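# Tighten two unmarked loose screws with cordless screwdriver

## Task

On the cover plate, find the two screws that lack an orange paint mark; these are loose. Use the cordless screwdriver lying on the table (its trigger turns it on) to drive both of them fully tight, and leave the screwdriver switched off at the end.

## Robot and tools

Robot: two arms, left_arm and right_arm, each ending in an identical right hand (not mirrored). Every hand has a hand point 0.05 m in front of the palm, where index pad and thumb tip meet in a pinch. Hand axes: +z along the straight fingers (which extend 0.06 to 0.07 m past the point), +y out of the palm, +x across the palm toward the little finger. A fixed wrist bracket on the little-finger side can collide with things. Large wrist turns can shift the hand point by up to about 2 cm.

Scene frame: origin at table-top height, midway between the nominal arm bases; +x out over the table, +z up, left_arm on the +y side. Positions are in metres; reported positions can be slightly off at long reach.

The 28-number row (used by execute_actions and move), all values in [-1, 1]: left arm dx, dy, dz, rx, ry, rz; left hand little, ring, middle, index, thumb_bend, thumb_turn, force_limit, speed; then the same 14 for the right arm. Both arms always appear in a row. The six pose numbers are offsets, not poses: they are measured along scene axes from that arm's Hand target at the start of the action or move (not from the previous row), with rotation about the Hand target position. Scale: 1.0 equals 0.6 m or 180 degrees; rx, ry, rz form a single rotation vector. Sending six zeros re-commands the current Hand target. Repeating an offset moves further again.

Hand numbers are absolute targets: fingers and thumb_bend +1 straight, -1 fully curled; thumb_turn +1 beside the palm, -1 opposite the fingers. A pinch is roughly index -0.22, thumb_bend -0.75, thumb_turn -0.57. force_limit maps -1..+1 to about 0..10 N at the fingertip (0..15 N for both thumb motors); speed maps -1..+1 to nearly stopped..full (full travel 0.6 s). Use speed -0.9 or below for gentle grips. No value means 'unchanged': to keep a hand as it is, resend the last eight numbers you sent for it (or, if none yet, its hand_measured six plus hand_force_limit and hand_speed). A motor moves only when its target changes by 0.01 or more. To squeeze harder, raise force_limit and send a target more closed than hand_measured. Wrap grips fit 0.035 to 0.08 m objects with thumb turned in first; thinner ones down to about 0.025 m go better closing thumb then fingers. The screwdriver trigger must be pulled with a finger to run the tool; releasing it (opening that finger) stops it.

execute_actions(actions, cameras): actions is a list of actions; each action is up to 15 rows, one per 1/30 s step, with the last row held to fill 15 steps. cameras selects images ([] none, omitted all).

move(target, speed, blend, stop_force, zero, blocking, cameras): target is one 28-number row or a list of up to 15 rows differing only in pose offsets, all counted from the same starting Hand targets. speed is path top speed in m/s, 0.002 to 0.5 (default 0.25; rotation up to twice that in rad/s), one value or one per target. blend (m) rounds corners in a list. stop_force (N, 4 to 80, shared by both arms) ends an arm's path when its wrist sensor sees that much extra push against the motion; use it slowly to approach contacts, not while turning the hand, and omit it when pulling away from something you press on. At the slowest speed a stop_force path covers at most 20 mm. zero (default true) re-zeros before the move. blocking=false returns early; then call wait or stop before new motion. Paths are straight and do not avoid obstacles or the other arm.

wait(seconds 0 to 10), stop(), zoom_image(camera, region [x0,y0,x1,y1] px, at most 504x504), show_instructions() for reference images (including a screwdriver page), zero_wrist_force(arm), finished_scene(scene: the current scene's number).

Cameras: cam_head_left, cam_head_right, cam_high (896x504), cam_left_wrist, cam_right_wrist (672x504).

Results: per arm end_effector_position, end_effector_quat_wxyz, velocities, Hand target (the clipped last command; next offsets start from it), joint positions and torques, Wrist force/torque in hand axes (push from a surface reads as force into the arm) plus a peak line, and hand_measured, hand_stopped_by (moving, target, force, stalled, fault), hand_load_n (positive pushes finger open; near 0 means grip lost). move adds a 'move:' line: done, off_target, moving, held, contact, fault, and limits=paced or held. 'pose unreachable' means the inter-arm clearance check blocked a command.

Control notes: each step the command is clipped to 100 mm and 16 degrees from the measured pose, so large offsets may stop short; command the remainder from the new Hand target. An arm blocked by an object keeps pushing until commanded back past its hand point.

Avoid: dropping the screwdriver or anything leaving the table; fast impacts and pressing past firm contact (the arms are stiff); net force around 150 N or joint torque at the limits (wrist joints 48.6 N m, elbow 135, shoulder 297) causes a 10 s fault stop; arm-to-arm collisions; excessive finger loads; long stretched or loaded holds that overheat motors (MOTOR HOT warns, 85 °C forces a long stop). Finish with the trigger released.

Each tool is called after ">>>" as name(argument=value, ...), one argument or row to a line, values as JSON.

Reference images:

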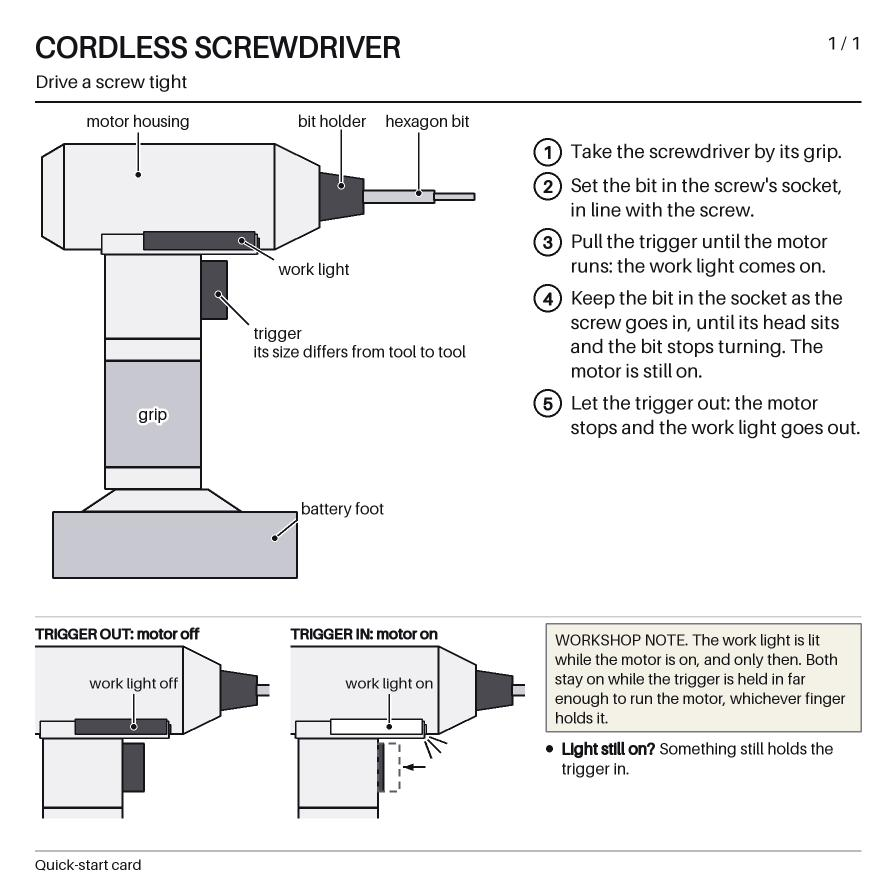

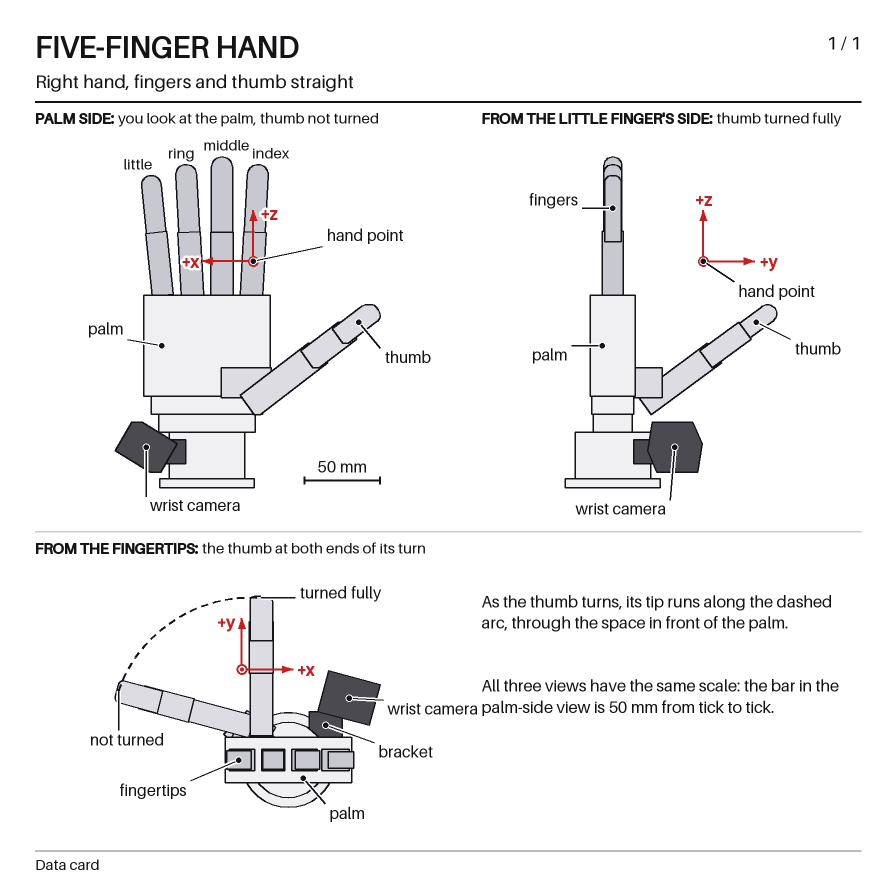

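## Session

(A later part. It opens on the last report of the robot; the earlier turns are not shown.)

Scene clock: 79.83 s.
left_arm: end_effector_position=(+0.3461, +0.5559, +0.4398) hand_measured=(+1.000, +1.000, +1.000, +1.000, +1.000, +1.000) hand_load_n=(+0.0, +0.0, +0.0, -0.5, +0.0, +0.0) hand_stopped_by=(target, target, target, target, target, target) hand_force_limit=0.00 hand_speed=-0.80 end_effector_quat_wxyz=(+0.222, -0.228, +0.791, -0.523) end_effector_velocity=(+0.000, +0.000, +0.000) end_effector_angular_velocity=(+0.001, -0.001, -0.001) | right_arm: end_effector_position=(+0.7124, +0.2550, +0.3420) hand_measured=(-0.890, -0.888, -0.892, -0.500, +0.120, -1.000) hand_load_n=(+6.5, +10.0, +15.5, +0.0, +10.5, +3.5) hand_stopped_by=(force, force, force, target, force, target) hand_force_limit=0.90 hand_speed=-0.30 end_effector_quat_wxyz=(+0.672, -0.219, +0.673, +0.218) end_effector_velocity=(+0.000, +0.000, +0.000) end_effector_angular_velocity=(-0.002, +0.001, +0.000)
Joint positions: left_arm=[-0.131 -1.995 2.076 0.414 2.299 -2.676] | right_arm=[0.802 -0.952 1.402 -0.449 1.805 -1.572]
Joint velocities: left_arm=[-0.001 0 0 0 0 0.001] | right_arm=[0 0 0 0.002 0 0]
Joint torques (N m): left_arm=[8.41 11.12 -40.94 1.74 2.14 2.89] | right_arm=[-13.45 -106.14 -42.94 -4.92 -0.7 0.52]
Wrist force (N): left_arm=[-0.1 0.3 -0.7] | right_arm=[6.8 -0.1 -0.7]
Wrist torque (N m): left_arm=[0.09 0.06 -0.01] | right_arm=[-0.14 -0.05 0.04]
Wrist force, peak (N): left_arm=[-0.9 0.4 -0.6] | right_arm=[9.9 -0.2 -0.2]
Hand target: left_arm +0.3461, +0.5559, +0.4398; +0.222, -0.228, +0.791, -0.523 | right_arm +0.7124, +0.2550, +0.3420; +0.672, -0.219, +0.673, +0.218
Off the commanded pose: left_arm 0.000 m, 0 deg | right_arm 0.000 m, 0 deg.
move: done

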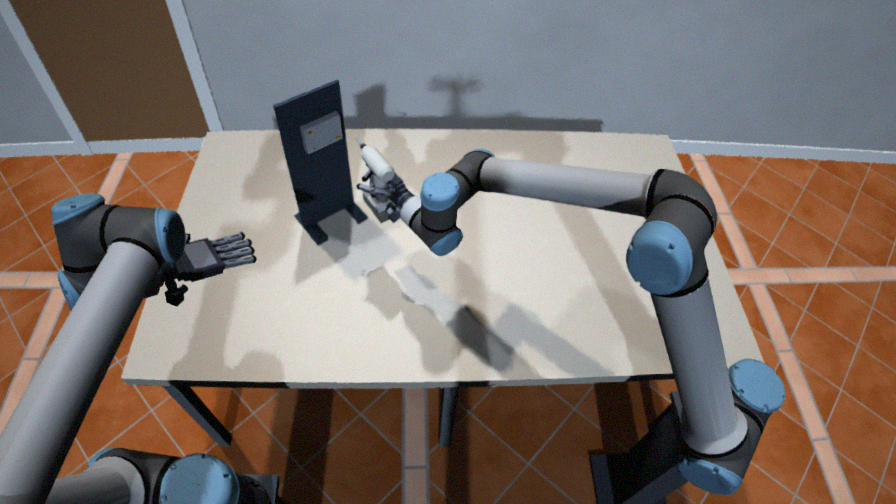

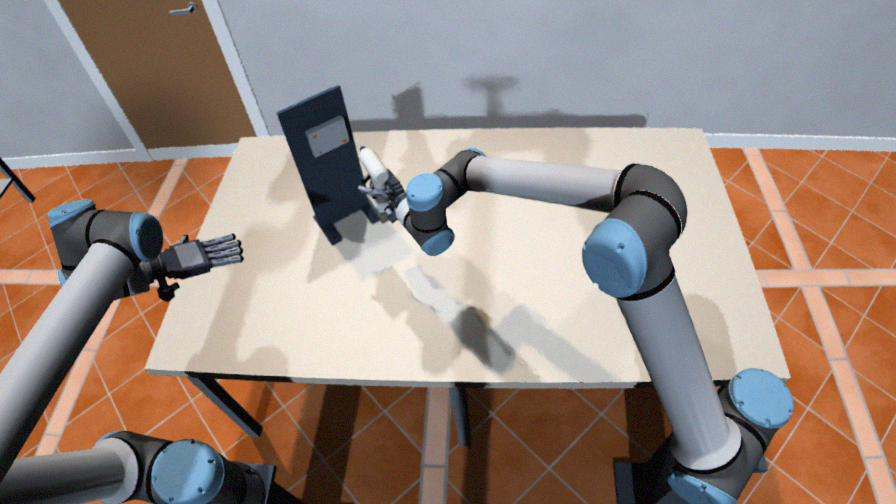

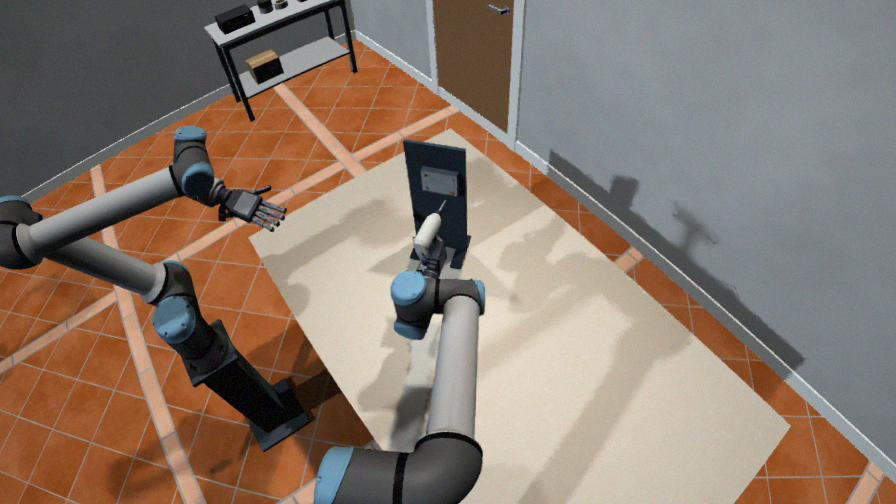

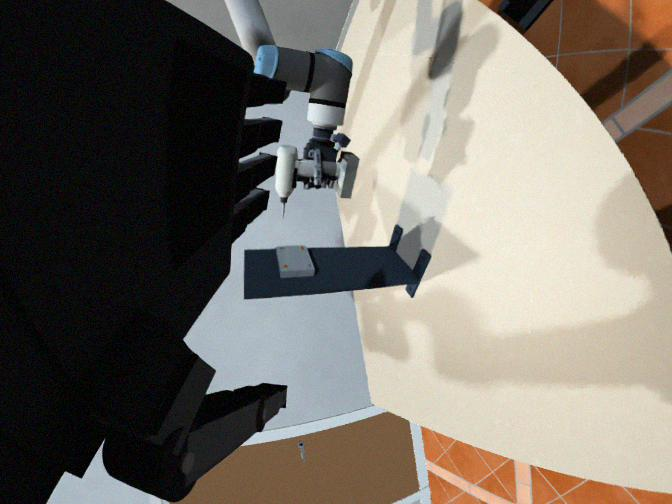

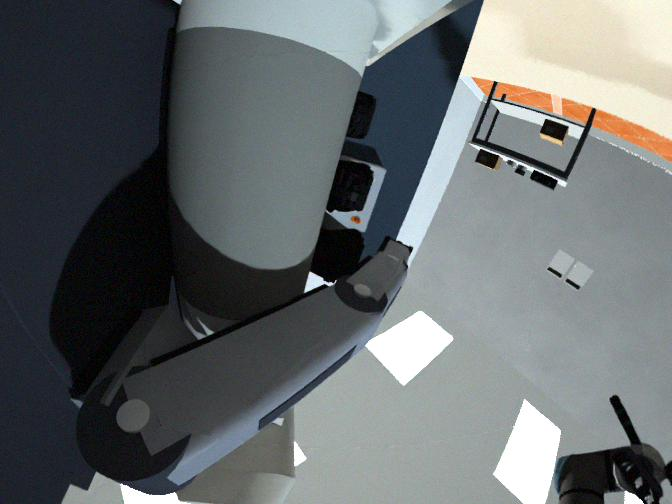

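>>> move(
  target=[0.45,-0.133,0.117,0,0,0,1,1,1,1,1,1,0,-0.8,0,0,0,0,0,0,-1,-1,-1,-0.5,-1,-1,0.9,-0.3],
  speed=0.15,
  cameras=["cam_left_wrist","cam_head_left"],
)

Scene clock: 84.57 s.
left_arm: end_effector_position=(+0.6161, +0.4756, +0.5094) hand_measured=(+1.000, +1.000, +1.000, +1.000, +1.000, +1.000) hand_load_n=(+0.0, -0.5, +0.0, +0.0, +0.0, +0.0) hand_stopped_by=(target, target, target, target, target, target) hand_force_limit=0.00 hand_speed=-0.80 end_effector_quat_wxyz=(+0.222, -0.228, +0.791, -0.523) end_effector_velocity=(+0.000, -0.001, +0.000) end_effector_angular_velocity=(+0.000, -0.001, -0.002) | right_arm: end_effector_position=(+0.7124, +0.2550, +0.3420) hand_measured=(-0.890, -0.888, -0.892, -0.500, +0.120, -1.000) hand_load_n=(+6.5, +9.5, +15.5, +0.0, +10.5, +3.5) hand_stopped_by=(force, force, force, target, force, target) hand_force_limit=0.90 hand_speed=-0.30 end_effector_quat_wxyz=(+0.672, -0.219, +0.673, +0.218) end_effector_velocity=(+0.000, +0.000, +0.000) end_effector_angular_velocity=(+0.000, +0.000, +0.000)
Joint positions: left_arm=[-0.233 -1.564 1.615 0.407 2.209 -2.736] | right_arm=[0.802 -0.952 1.402 -0.449 1.805 -1.572]
Joint velocities: left_arm=[0 0 0 -0.001 0.001 0.001] | right_arm=[0 0 0 0 0 0]
Joint torques (N m): left_arm=[10.06 -37.82 -37.72 -3.59 2.75 2.98] | right_arm=[-6.72 -111.28 -47.79 -3.12 0.76 0.91]
Wrist force (N): left_arm=[0.3 0.1 -0.5] | right_arm=[6.8 -0.3 -0.2]
Wrist torque (N m): left_arm=[0.04 -0.01 0.02] | right_arm=[-0.22 -0.06 0.03]
Wrist force, peak (N): left_arm=[1.0 0.8 -1.8] | right_arm=[7.2 -0.1 -0.4]
Hand target: left_arm +0.6161, +0.4756, +0.5094; +0.222, -0.228, +0.791, -0.523 | right_arm +0.7124, +0.2550, +0.3420; +0.672, -0.219, +0.673, +0.218
Off the commanded pose: left_arm 0.001 m, 0 deg | right_arm 0.000 m, 0 deg.
move: done
Images, in order (width x height): cam_head_left 896x504, cam_left_wrist 672x504.

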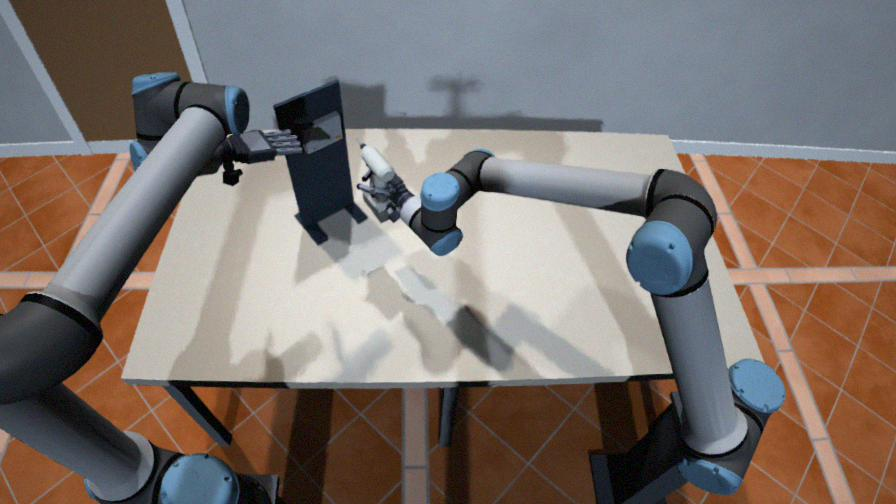

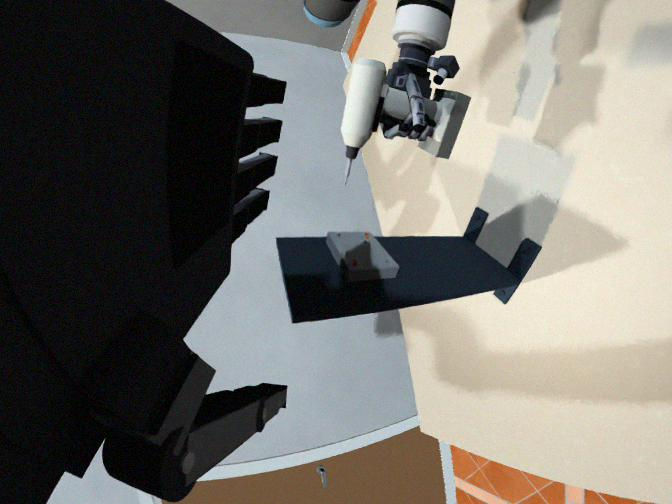

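>>> zoom_image(
  camera="cam_left_wrist",
  region=[310, 40, 480, 290],
)

Scaled by 2.016 from the camera's 672x504 image, which has a finer 960x720 frame.

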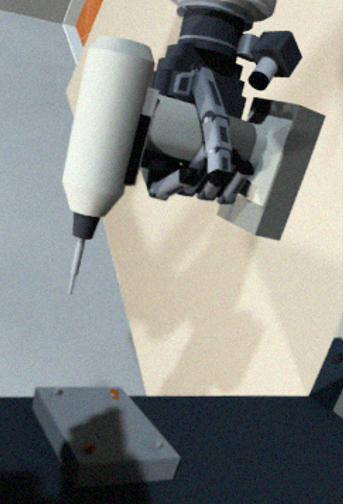

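>>> move(
  target=[0,0,0,0,0,0,1,1,1,1,1,1,0,-0.8,0.0537,0.0395,0,0,0,0,-1,-1,-1,-0.5,-1,-1,0.9,-0.3],
  speed=0.1,
  cameras=["cam_left_wrist","cam_head_left","cam_head_right"],
)

>>> zoom_image(
  camera="cam_head_left",
  region=[290, 90, 410, 210],
)

>>> zoom_image(
  camera="cam_head_right",
  region=[290, 90, 410, 210],
)

>>> zoom_image(
  camera="cam_left_wrist",
  region=[320, 60, 440, 290],
)

Scene clock: 86.10 s.
left_arm: end_effector_position=(+0.6161, +0.4756, +0.5094) hand_measured=(+1.000, +1.000, +1.000, +1.000, +1.000, +1.000) hand_load_n=(+0.0, +0.0, +0.0, +0.0, +0.0, +0.0) hand_stopped_by=(target, target, target, target, target, target) hand_force_limit=0.00 hand_speed=-0.80 end_effector_quat_wxyz=(+0.222, -0.228, +0.791, -0.523) end_effector_velocity=(+0.000, +0.000, +0.000) end_effector_angular_velocity=(+0.000, +0.001, +0.000) | right_arm: end_effector_position=(+0.7448, +0.2786, +0.3420) hand_measured=(-0.890, -0.888, -0.892, -0.500, +0.120, -1.000) hand_load_n=(+6.5, +9.5, +16.0, +0.0, +10.5, +3.5) hand_stopped_by=(force, force, force, target, force, target) hand_force_limit=0.90 hand_speed=-0.30 end_effector_quat_wxyz=(+0.672, -0.219, +0.673, +0.218) end_effector_velocity=(+0.000, +0.000, +0.000) end_effector_angular_velocity=(+0.000, +0.000, +0.000)
Joint positions: left_arm=[-0.233 -1.564 1.615 0.407 2.209 -2.736] | right_arm=[0.792 -0.896 1.305 -0.409 1.795 -1.572]
Joint velocities: left_arm=[0 0 0 0.001 0 0] | right_arm=[0 0 0 0 0 0]
Joint torques (N m): left_arm=[9.86 -26.63 -51.65 -1.84 3.02 3.35] | right_arm=[14.87 -105.8 -49.39 -6.52 2.04 1.02]
Wrist force (N): left_arm=[0.1 -0.1 -0.7] | right_arm=[6.6 -0.2 -0.1]
Wrist torque (N m): left_arm=[0.02 0.01 -0.01] | right_arm=[-0.20 -0.04 0.03]
Wrist force, peak (N): left_arm=[0.0 0.1 -1.0] | right_arm=[6.8 -0.3 -2.0]
Hand target: left_arm +0.6161, +0.4756, +0.5094; +0.222, -0.228, +0.791, -0.523 | right_arm +0.7446, +0.2788, +0.3421; +0.672, -0.219, +0.673, +0.218
Off the commanded pose: left_arm 0.000 m, 0 deg | right_arm 0.000 m, 0 deg.
move: done
Images, in order (width x height): cam_head_left 896x504, cam_head_right 896x504, cam_left_wrist 672x504.

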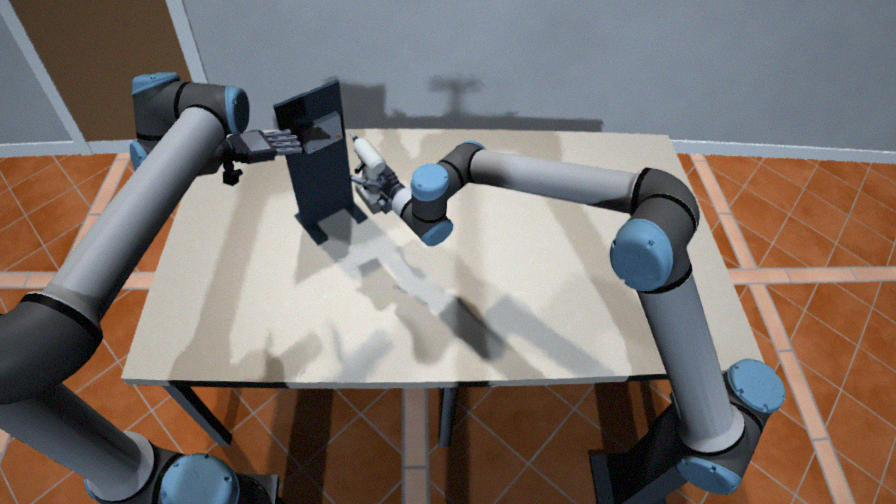

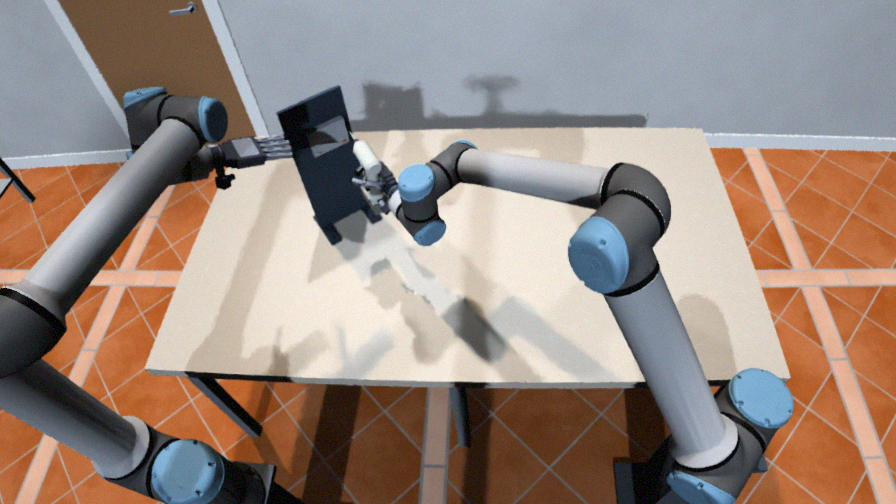

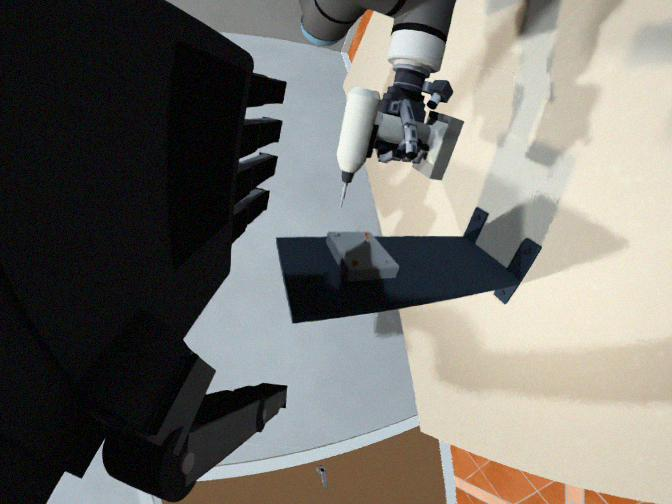

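Scaled by 4.200.

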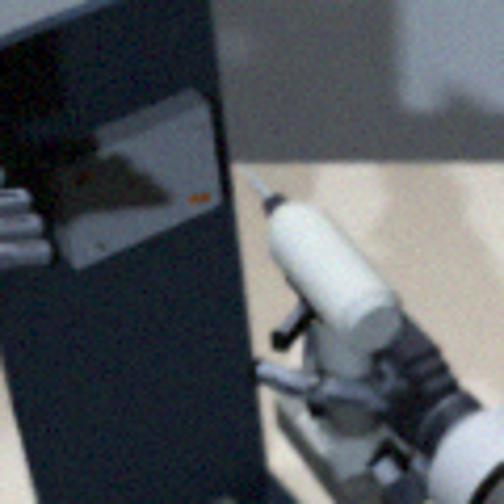

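Scaled by 4.200.

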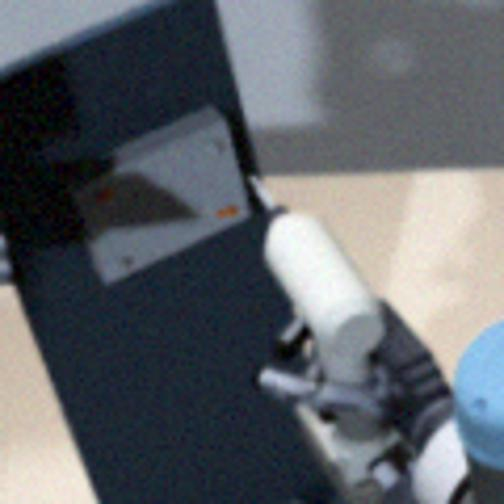

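Scaled by 2.191 from the camera's 672x504 image, which has a finer 960x720 frame.

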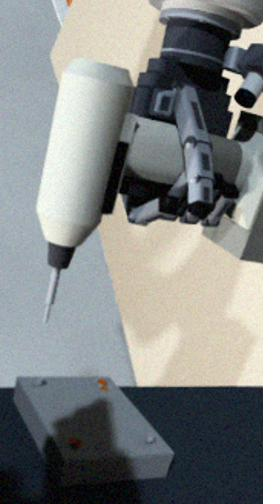

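>>> move(
  target=[0,0,0,0,0,0,1,1,1,1,1,1,0,-0.8,0.0038,-0.0147,0,0,0,0.025,-1,-1,-1,-0.5,-1,-1,0.9,-0.3],
  speed=0.1,
  cameras=["cam_left_wrist","cam_head_left","cam_head_right"],
)

>>> zoom_image(
  camera="cam_head_left",
  region=[290, 90, 410, 210],
)

>>> zoom_image(
  camera="cam_head_right",
  region=[290, 90, 410, 210],
)

>>> zoom_image(
  camera="cam_left_wrist",
  region=[310, 170, 430, 290],
)

Scene clock: 87.47 s.
left_arm: end_effector_position=(+0.6161, +0.4756, +0.5094) hand_measured=(+1.000, +1.000, +1.000, +1.000, +1.000, +1.000) hand_load_n=(+0.0, -0.5, -0.5, +0.0, +0.0, -0.5) hand_stopped_by=(target, target, target, target, target, target) hand_force_limit=0.00 hand_speed=-0.80 end_effector_quat_wxyz=(+0.222, -0.228, +0.791, -0.523) end_effector_velocity=(+0.000, +0.000, +0.000) end_effector_angular_velocity=(+0.001, -0.001, +0.000) | right_arm: end_effector_position=(+0.7471, +0.2698, +0.3422) hand_measured=(-0.890, -0.888, -0.892, -0.500, +0.120, -1.000) hand_load_n=(+6.5, +9.5, +15.5, +0.0, +10.5, +3.5) hand_stopped_by=(force, force, force, target, force, target) hand_force_limit=0.90 hand_speed=-0.30 end_effector_quat_wxyz=(+0.663, -0.245, +0.664, +0.244) end_effector_velocity=(+0.000, +0.000, +0.000) end_effector_angular_velocity=(+0.000, +0.000, +0.001)
Joint positions: left_arm=[-0.233 -1.564 1.615 0.407 2.209 -2.736] | right_arm=[0.759 -0.91 1.331 -0.42 1.685 -1.572]
Joint velocities: left_arm=[0 0 0 0 0 0.001] | right_arm=[0 0 0 0.001 -0.001 0]
Joint torques (N m): left_arm=[7.53 -22.27 -52.13 -1.48 2.88 3.49] | right_arm=[13.29 -97.42 -51.71 -1.71 -0.36 -0.31]
Wrist force (N): left_arm=[0.2 -0.3 -0.7] | right_arm=[6.7 -0.1 0.0]
Wrist torque (N m): left_arm=[-0.01 0.01 -0.01] | right_arm=[-0.18 -0.04 0.03]
Wrist force, peak (N): left_arm=[0.1 -0.3 -0.9] | right_arm=[7.0 -0.4 -0.4]
Hand target: left_arm +0.6161, +0.4756, +0.5094; +0.222, -0.228, +0.791, -0.523 | right_arm +0.7469, +0.2700, +0.3421; +0.663, -0.245, +0.664, +0.244
Off the commanded pose: left_arm 0.000 m, 0 deg | right_arm 0.000 m, 0 deg.
move: done
Images, in order (width x height): cam_head_left 896x504, cam_head_right 896x504, cam_left_wrist 672x504.

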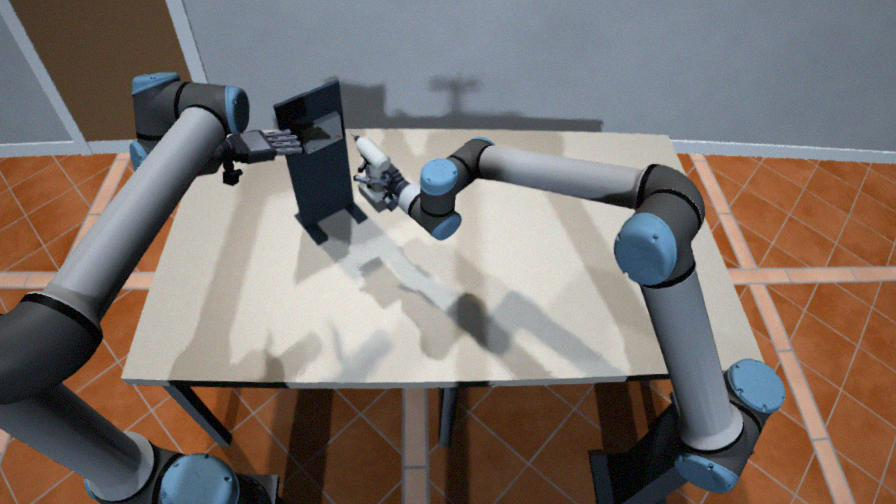

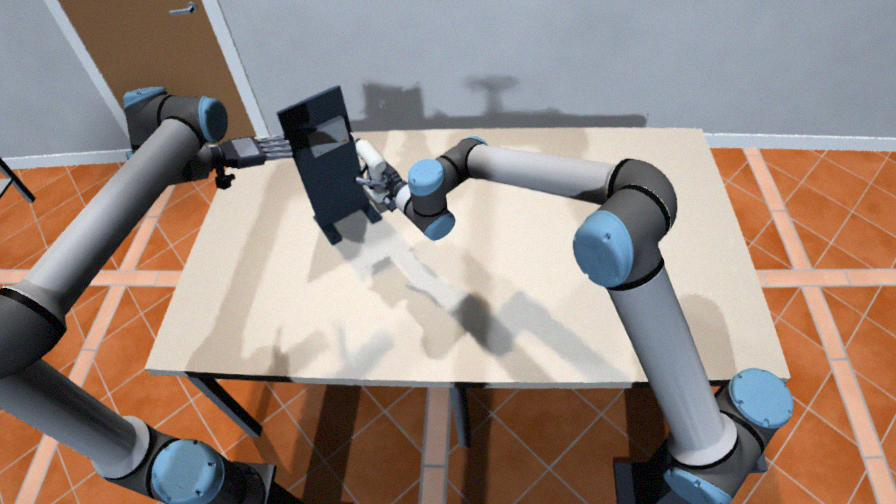

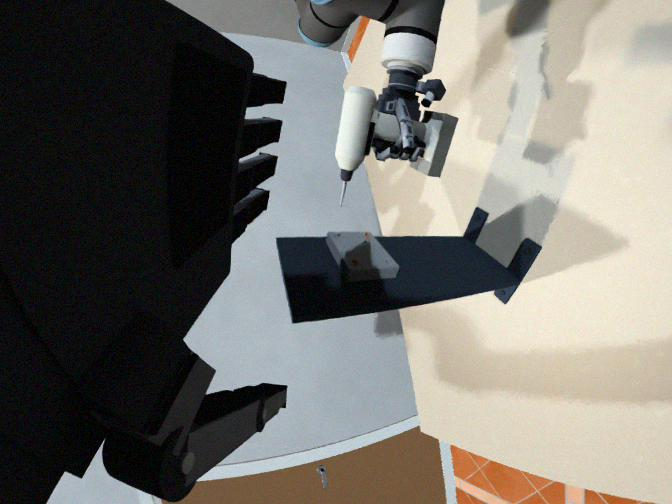

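Scaled by 4.200.

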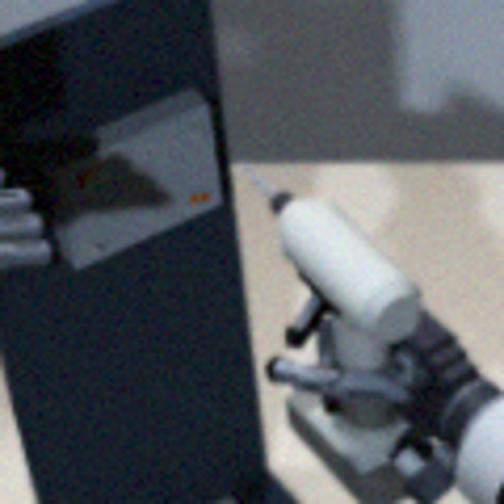

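Scaled by 4.200.

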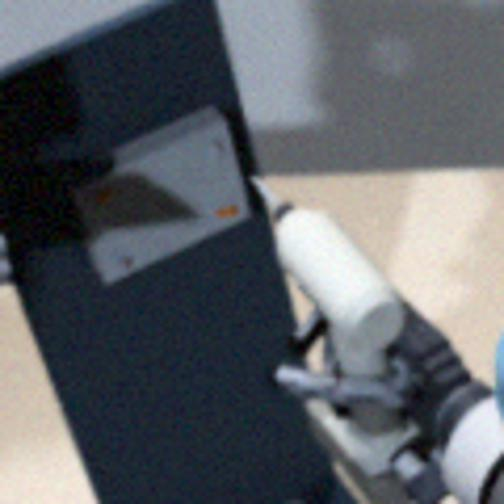

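Scaled by 4.200 from the camera's 672x504 image, which has a finer 960x720 frame.

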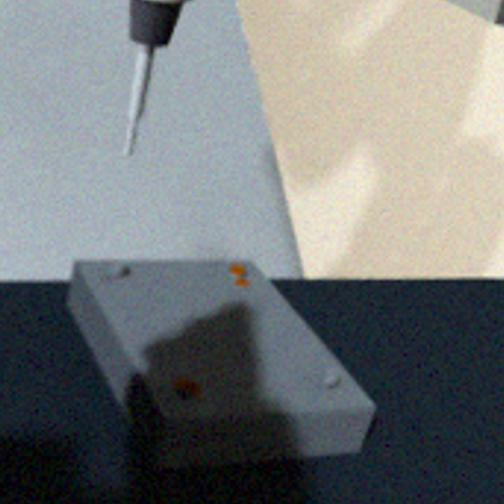

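>>> move(
  target=[0,0,0,0,0,0,1,1,1,1,1,1,0,-0.8,0.02,0.0148,-0.01,0,0,0,-1,-1,-1,-0.5,-1,-1,0.9,-0.3],
  speed=0.05,
  cameras=["cam_left_wrist","cam_head_right"],
)

>>> zoom_image(
  camera="cam_left_wrist",
  region=[310, 170, 430, 290],
)

>>> zoom_image(
  camera="cam_head_right",
  region=[310, 100, 390, 180],
)

Scene clock: 88.50 s.
left_arm: end_effector_position=(+0.6161, +0.4756, +0.5094) hand_measured=(+1.000, +1.000, +1.000, +1.000, +1.000, +1.000) hand_load_n=(+0.0, +0.0, +0.0, +0.0, +0.0, +0.0) hand_stopped_by=(target, target, target, target, target, target) hand_force_limit=0.00 hand_speed=-0.80 end_effector_quat_wxyz=(+0.222, -0.228, +0.791, -0.523) end_effector_velocity=(+0.000, +0.000, +0.000) end_effector_angular_velocity=(-0.001, +0.002, +0.001) | right_arm: end_effector_position=(+0.7590, +0.2789, +0.3360) hand_measured=(-0.890, -0.888, -0.892, -0.500, +0.120, -1.000) hand_load_n=(+6.5, +9.5, +15.5, +0.0, +10.5, +3.5) hand_stopped_by=(force, force, force, target, force, target) hand_force_limit=0.90 hand_speed=-0.30 end_effector_quat_wxyz=(+0.663, -0.245, +0.664, +0.244) end_effector_velocity=(-0.002, -0.002, +0.002) end_effector_angular_velocity=(+0.000, +0.000, +0.000)
Joint positions: left_arm=[-0.233 -1.564 1.615 0.407 2.209 -2.736] | right_arm=[0.756 -0.884 1.297 -0.412 1.681 -1.572]
Joint velocities: left_arm=[0 0 0 0 -0.001 -0.002] | right_arm=[0 -0.005 0.005 -0.001 0 0]
Joint torques (N m): left_arm=[6.41 -27.37 -52.09 -0.97 2.11 3.42] | right_arm=[-5.84 -119 -41.7 -4.39 -0.04 -0.96]
Wrist force (N): left_arm=[-0.1 -0.4 -0.7] | right_arm=[6.5 -0.1 -0.4]
Wrist torque (N m): left_arm=[-0.02 0.06 -0.03] | right_arm=[-0.16 -0.01 0.03]
Wrist force, peak (N): left_arm=[-0.3 -0.6 -0.8] | right_arm=[7.2 -0.1 0.2]
Hand target: left_arm +0.6161, +0.4756, +0.5094; +0.222, -0.228, +0.791, -0.523 | right_arm +0.7589, +0.2789, +0.3361; +0.663, -0.245, +0.664, +0.244
Off the commanded pose: left_arm 0.000 m, 0 deg | right_arm 0.000 m, 0 deg.
move: done
Images, in order (width x height): cam_head_right 896x504, cam_left_wrist 672x504.

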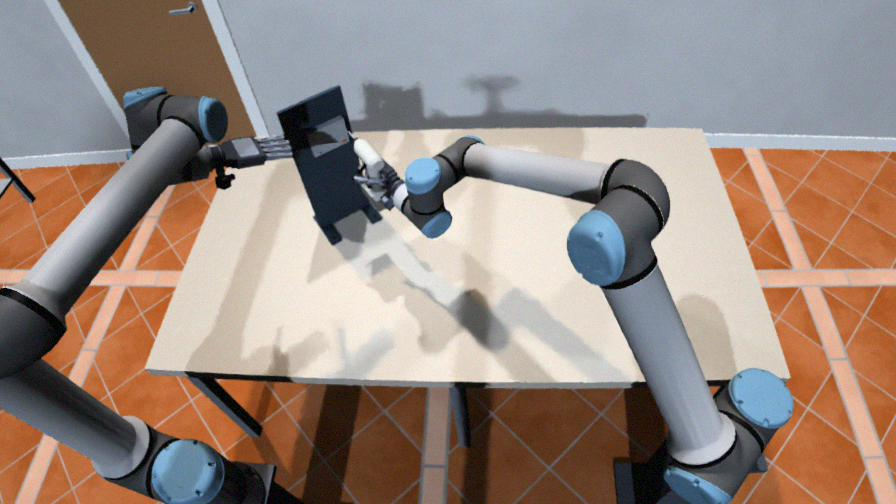

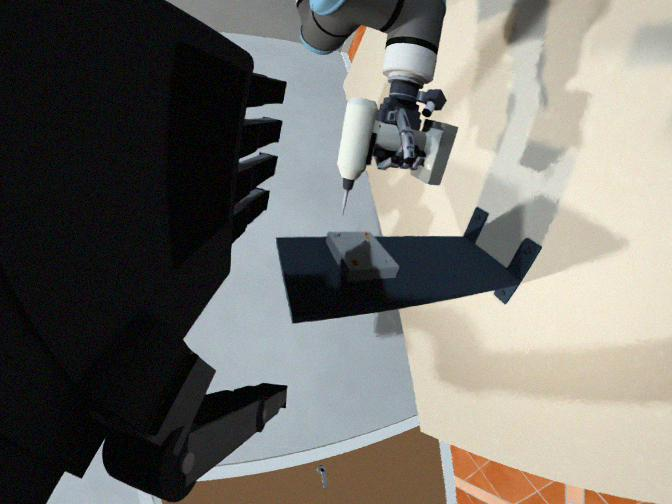

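Scaled by 4.200 from the camera's 672x504 image, which has a finer 960x720 frame.

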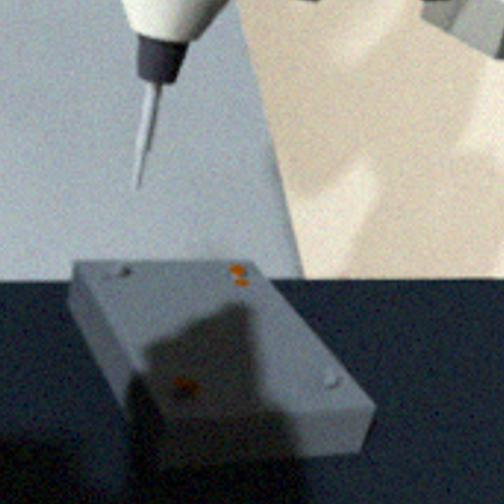

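Scaled by 6.300.

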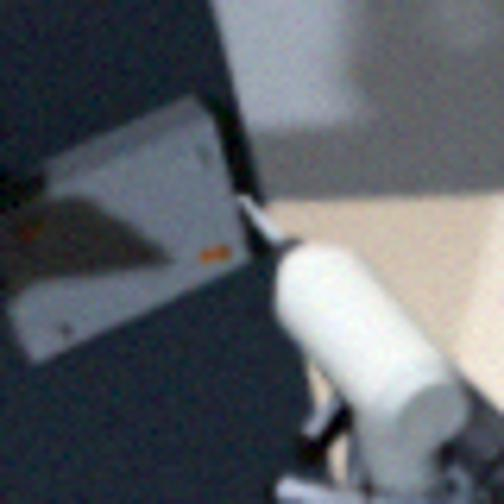

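>>> move(
  target=[0,0,0,0,0,0,1,1,1,1,1,1,0,-0.8,0.0672,0.0493,0,0,0,0,-1,-1,-1,-0.5,-1,-1,0.9,-0.3],
  speed=0.02,
  stop_force=4,
  cameras=["cam_left_wrist","cam_head_right"],
)

>>> zoom_image(
  camera="cam_left_wrist",
  region=[310, 170, 430, 290],
)

>>> zoom_image(
  camera="cam_head_right",
  region=[310, 100, 390, 180],
)

Scene clock: 92.07 s.
left_arm: end_effector_position=(+0.6161, +0.4756, +0.5094) hand_measured=(+1.000, +1.000, +1.000, +1.000, +1.000, +1.000) hand_load_n=(+0.0, +0.0, +0.0, +0.0, +0.0, +0.0) hand_stopped_by=(target, target, target, target, target, target) hand_force_limit=0.00 hand_speed=-0.80 end_effector_quat_wxyz=(+0.222, -0.228, +0.791, -0.523) end_effector_velocity=(+0.000, +0.000, +0.000) end_effector_angular_velocity=(+0.000, -0.001, +0.000) | right_arm: end_effector_position=(+0.7913, +0.3027, +0.3361) hand_measured=(-0.890, -0.888, -0.892, -0.500, +0.120, -1.000) hand_load_n=(+6.5, +9.5, +15.0, +0.0, +10.5, +3.0) hand_stopped_by=(force, force, force, target, force, target) hand_force_limit=0.90 hand_speed=-0.30 end_effector_quat_wxyz=(+0.663, -0.245, +0.664, +0.244) end_effector_velocity=(+0.000, +0.000, +0.002) end_effector_angular_velocity=(+0.002, -0.001, +0.000)
Joint positions: left_arm=[-0.233 -1.564 1.615 0.407 2.209 -2.736] | right_arm=[0.749 -0.823 1.19 -0.366 1.674 -1.572]
Joint velocities: left_arm=[0 0 0 0 0 0.001] | right_arm=[0 -0.001 0 -0.001 0 0]
Joint torques (N m): left_arm=[6.13 -26.12 -48.74 0.21 1.99 3.56] | right_arm=[15.11 -110.38 -51.58 -4.28 1.92 0.59]
Wrist force (N): left_arm=[-0.3 -0.2 -0.8] | right_arm=[6.4 -0.2 -0.5]
Wrist torque (N m): left_arm=[0.02 0.09 -0.04] | right_arm=[-0.19 0.02 0.01]
Wrist force, peak (N): left_arm=[0.1 -0.1 -1.0] | right_arm=[12.5 1.7 -17.8]
Hand target: left_arm +0.6161, +0.4756, +0.5094; +0.222, -0.228, +0.791, -0.523 | right_arm +0.7913, +0.3027, +0.3361; +0.663, -0.245, +0.664, +0.244
Off the commanded pose: left_arm 0.000 m, 0 deg | right_arm 0.010 m, 0 deg.
move: contact (right_arm)
Images, in order (width x height): cam_head_right 896x504, cam_left_wrist 672x504.

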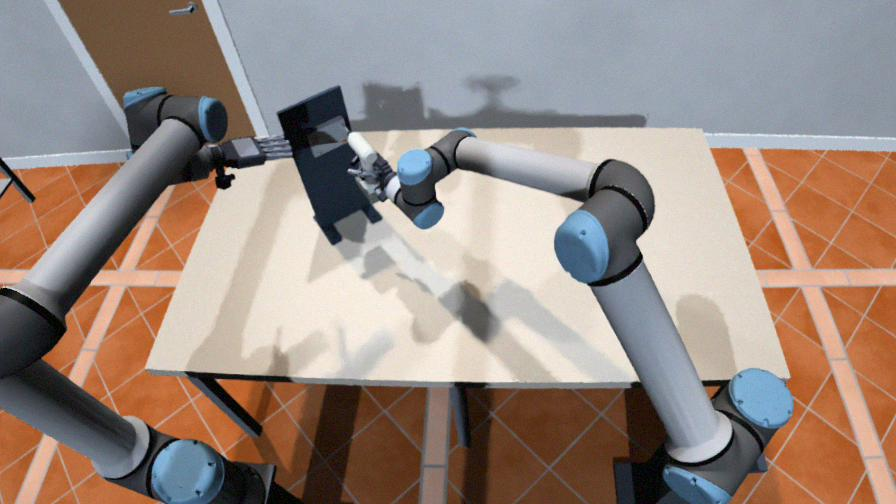

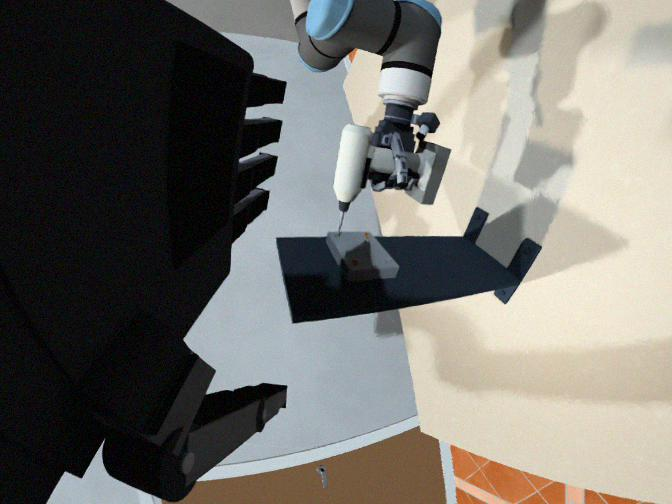

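Scaled by 4.200 from the camera's 672x504 image, which has a finer 960x720 frame.

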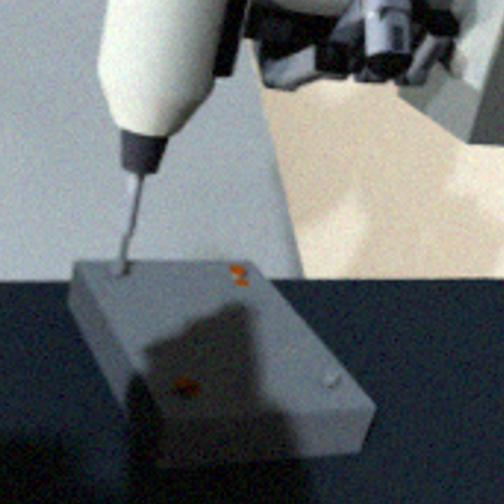

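Scaled by 6.300.

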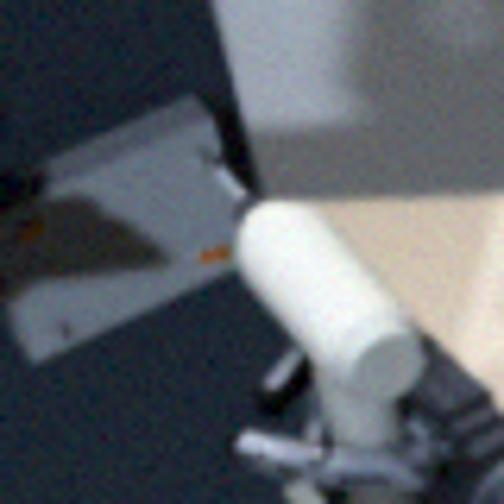

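>>> move(
  target=[0,0,0,0,0,0,1,1,1,1,1,1,0,-0.8,0.0134,0.0098,0,0,0,0,-1,-1,-1,-0.5,-1,-1,0.9,-0.3],
  speed=0.004,
  stop_force=6,
  cameras=["cam_left_wrist","cam_head_right"],
)

>>> zoom_image(
  camera="cam_left_wrist",
  region=[320, 210, 370, 260],
)

>>> zoom_image(
  camera="cam_head_right",
  region=[320, 110, 360, 150],
)

Scene clock: 93.33 s.
left_arm: end_effector_position=(+0.6161, +0.4756, +0.5094) hand_measured=(+1.000, +1.000, +1.000, +1.000, +1.000, +1.000) hand_load_n=(+0.0, -0.5, +0.0, +0.0, +0.0, -0.5) hand_stopped_by=(target, target, target, target, target, target) hand_force_limit=0.00 hand_speed=-0.80 end_effector_quat_wxyz=(+0.222, -0.228, +0.791, -0.523) end_effector_velocity=(+0.000, +0.000, +0.000) end_effector_angular_velocity=(+0.001, -0.001, +0.000) | right_arm: end_effector_position=(+0.7914, +0.3028, +0.3362) hand_measured=(-0.890, -0.888, -0.892, -0.500, +0.120, -1.000) hand_load_n=(+6.5, +9.5, +15.5, +0.0, +11.0, +3.0) hand_stopped_by=(force, force, force, target, force, target) hand_force_limit=0.90 hand_speed=-0.30 end_effector_quat_wxyz=(+0.663, -0.245, +0.664, +0.244) end_effector_velocity=(+0.000, +0.000, +0.000) end_effector_angular_velocity=(+0.000, +0.001, +0.000)
Joint positions: left_arm=[-0.233 -1.564 1.615 0.407 2.209 -2.736] | right_arm=[0.749 -0.823 1.189 -0.365 1.674 -1.572]
Joint velocities: left_arm=[0 0 0 0 0 0.001] | right_arm=[0 0 0 0.001 0 0]
Joint torques (N m): left_arm=[6.11 -26.61 -46.42 1.18 1.7 3.76] | right_arm=[9.08 -124.63 -42.89 -6.85 1.14 0.26]
Wrist force (N): left_arm=[-0.2 -0.3 -0.8] | right_arm=[7.4 -0.3 -3.7]
Wrist torque (N m): left_arm=[-0.01 0.06 -0.03] | right_arm=[0.01 -0.09 0.08]
Wrist force, peak (N): left_arm=[-0.2 -0.4 -0.9] | right_arm=[9.1 -0.4 -10.7]
Hand target: left_arm +0.6161, +0.4756, +0.5094; +0.222, -0.228, +0.791, -0.523 | right_arm +0.7914, +0.3028, +0.3362; +0.663, -0.245, +0.664, +0.244
Off the commanded pose: left_arm 0.000 m, 0 deg | right_arm 0.010 m, 0 deg.
move: contact (right_arm)
Images, in order (width x height): cam_head_right 896x504, cam_left_wrist 672x504.

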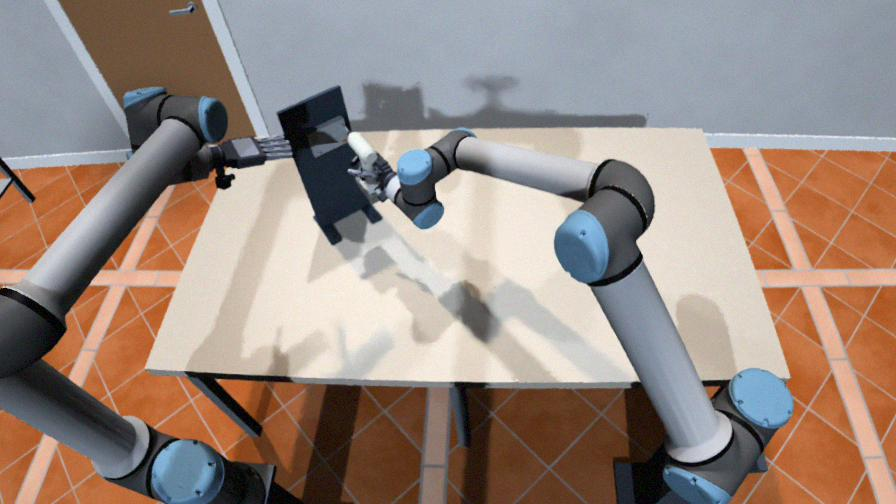

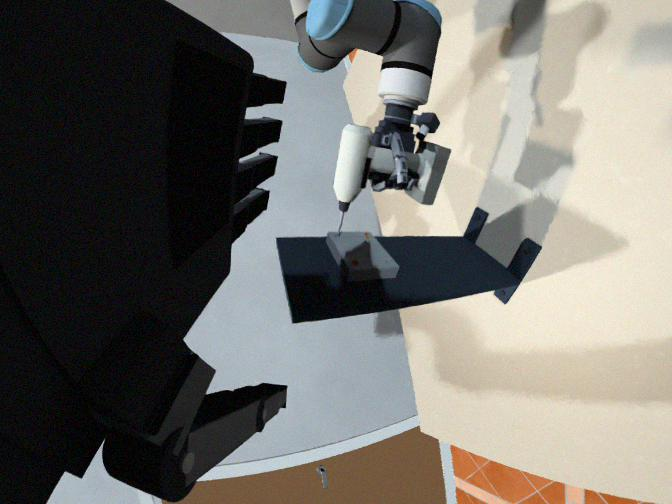

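Scaled by 10.080 from the camera's 672x504 image, which has a finer 960x720 frame.

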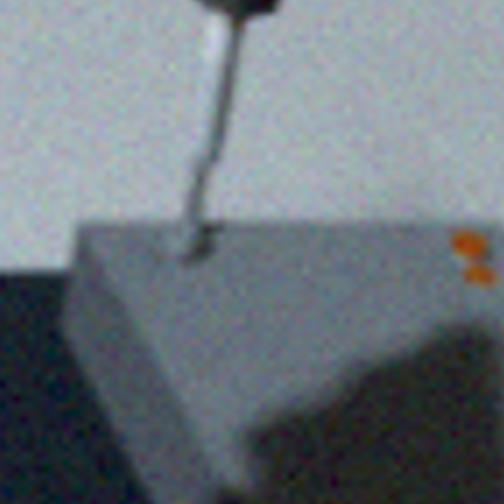

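Scaled by 12.600.

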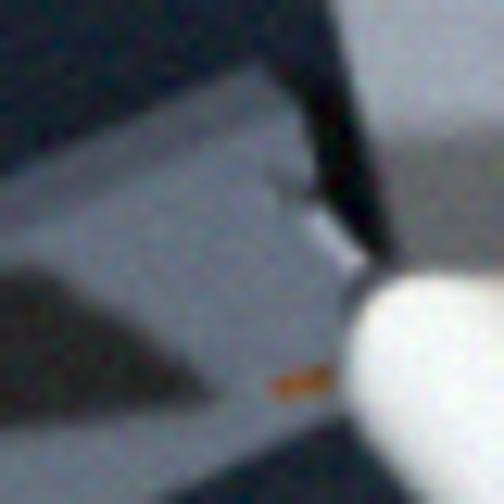

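>>> move(
  target=[0,0,0,0,0,0,1,1,1,1,1,1,0,-0.8,0.0025,-0.0034,0,0,0,0,-1,-1,-1,-0.5,-1,-1,0.9,-0.3],
  speed=0.003,
  stop_force=4,
  cameras=[],
)

Scene clock: 95.00 s.
left_arm: end_effector_position=(+0.6161, +0.4756, +0.5094) hand_measured=(+1.000, +1.000, +1.000, +1.000, +1.000, +1.000) hand_load_n=(+0.0, +0.0, -0.5, +0.0, +0.0, +0.0) hand_stopped_by=(target, target, target, target, target, target) hand_force_limit=0.00 hand_speed=-0.80 end_effector_quat_wxyz=(+0.222, -0.228, +0.791, -0.523) end_effector_velocity=(+0.000, +0.000, -0.001) end_effector_angular_velocity=(+0.000, +0.002, +0.000) | right_arm: end_effector_position=(+0.7930, +0.3007, +0.3362) hand_measured=(-0.890, -0.888, -0.892, -0.500, +0.120, -1.000) hand_load_n=(+6.5, +9.0, +15.0, +0.0, +11.0, +3.0) hand_stopped_by=(force, force, force, target, force, target) hand_force_limit=0.90 hand_speed=-0.30 end_effector_quat_wxyz=(+0.663, -0.245, +0.664, +0.244) end_effector_velocity=(+0.000, +0.000, +0.002) end_effector_angular_velocity=(+0.002, -0.002, +0.000)
Joint positions: left_arm=[-0.233 -1.564 1.615 0.407 2.209 -2.736] | right_arm=[0.746 -0.825 1.192 -0.367 1.671 -1.572]
Joint velocities: left_arm=[0 0.001 0 0 0 -0.001] | right_arm=[0 -0.001 0 -0.001 0 0]
Joint torques (N m): left_arm=[9.19 -25.04 -45.49 2.25 1.99 3.38] | right_arm=[-8.84 -118.53 -45.94 -5.89 0.95 0.9]
Wrist force (N): left_arm=[-0.1 0.4 -0.4] | right_arm=[6.2 0.5 -2.6]
Wrist torque (N m): left_arm=[0.08 0.03 -0.01] | right_arm=[-0.19 -0.07 -0.04]
Wrist force, peak (N): left_arm=[0.5 -0.3 -0.9] | right_arm=[7.6 -0.4 -3.4]
Hand target: left_arm +0.6161, +0.4756, +0.5094; +0.222, -0.228, +0.791, -0.523 | right_arm +0.7929, +0.3008, +0.3362; +0.663, -0.245, +0.664, +0.244
Off the commanded pose: left_arm 0.000 m, 0 deg | right_arm 0.000 m, 0 deg.
move: done
No camera images: "cameras" was empty.


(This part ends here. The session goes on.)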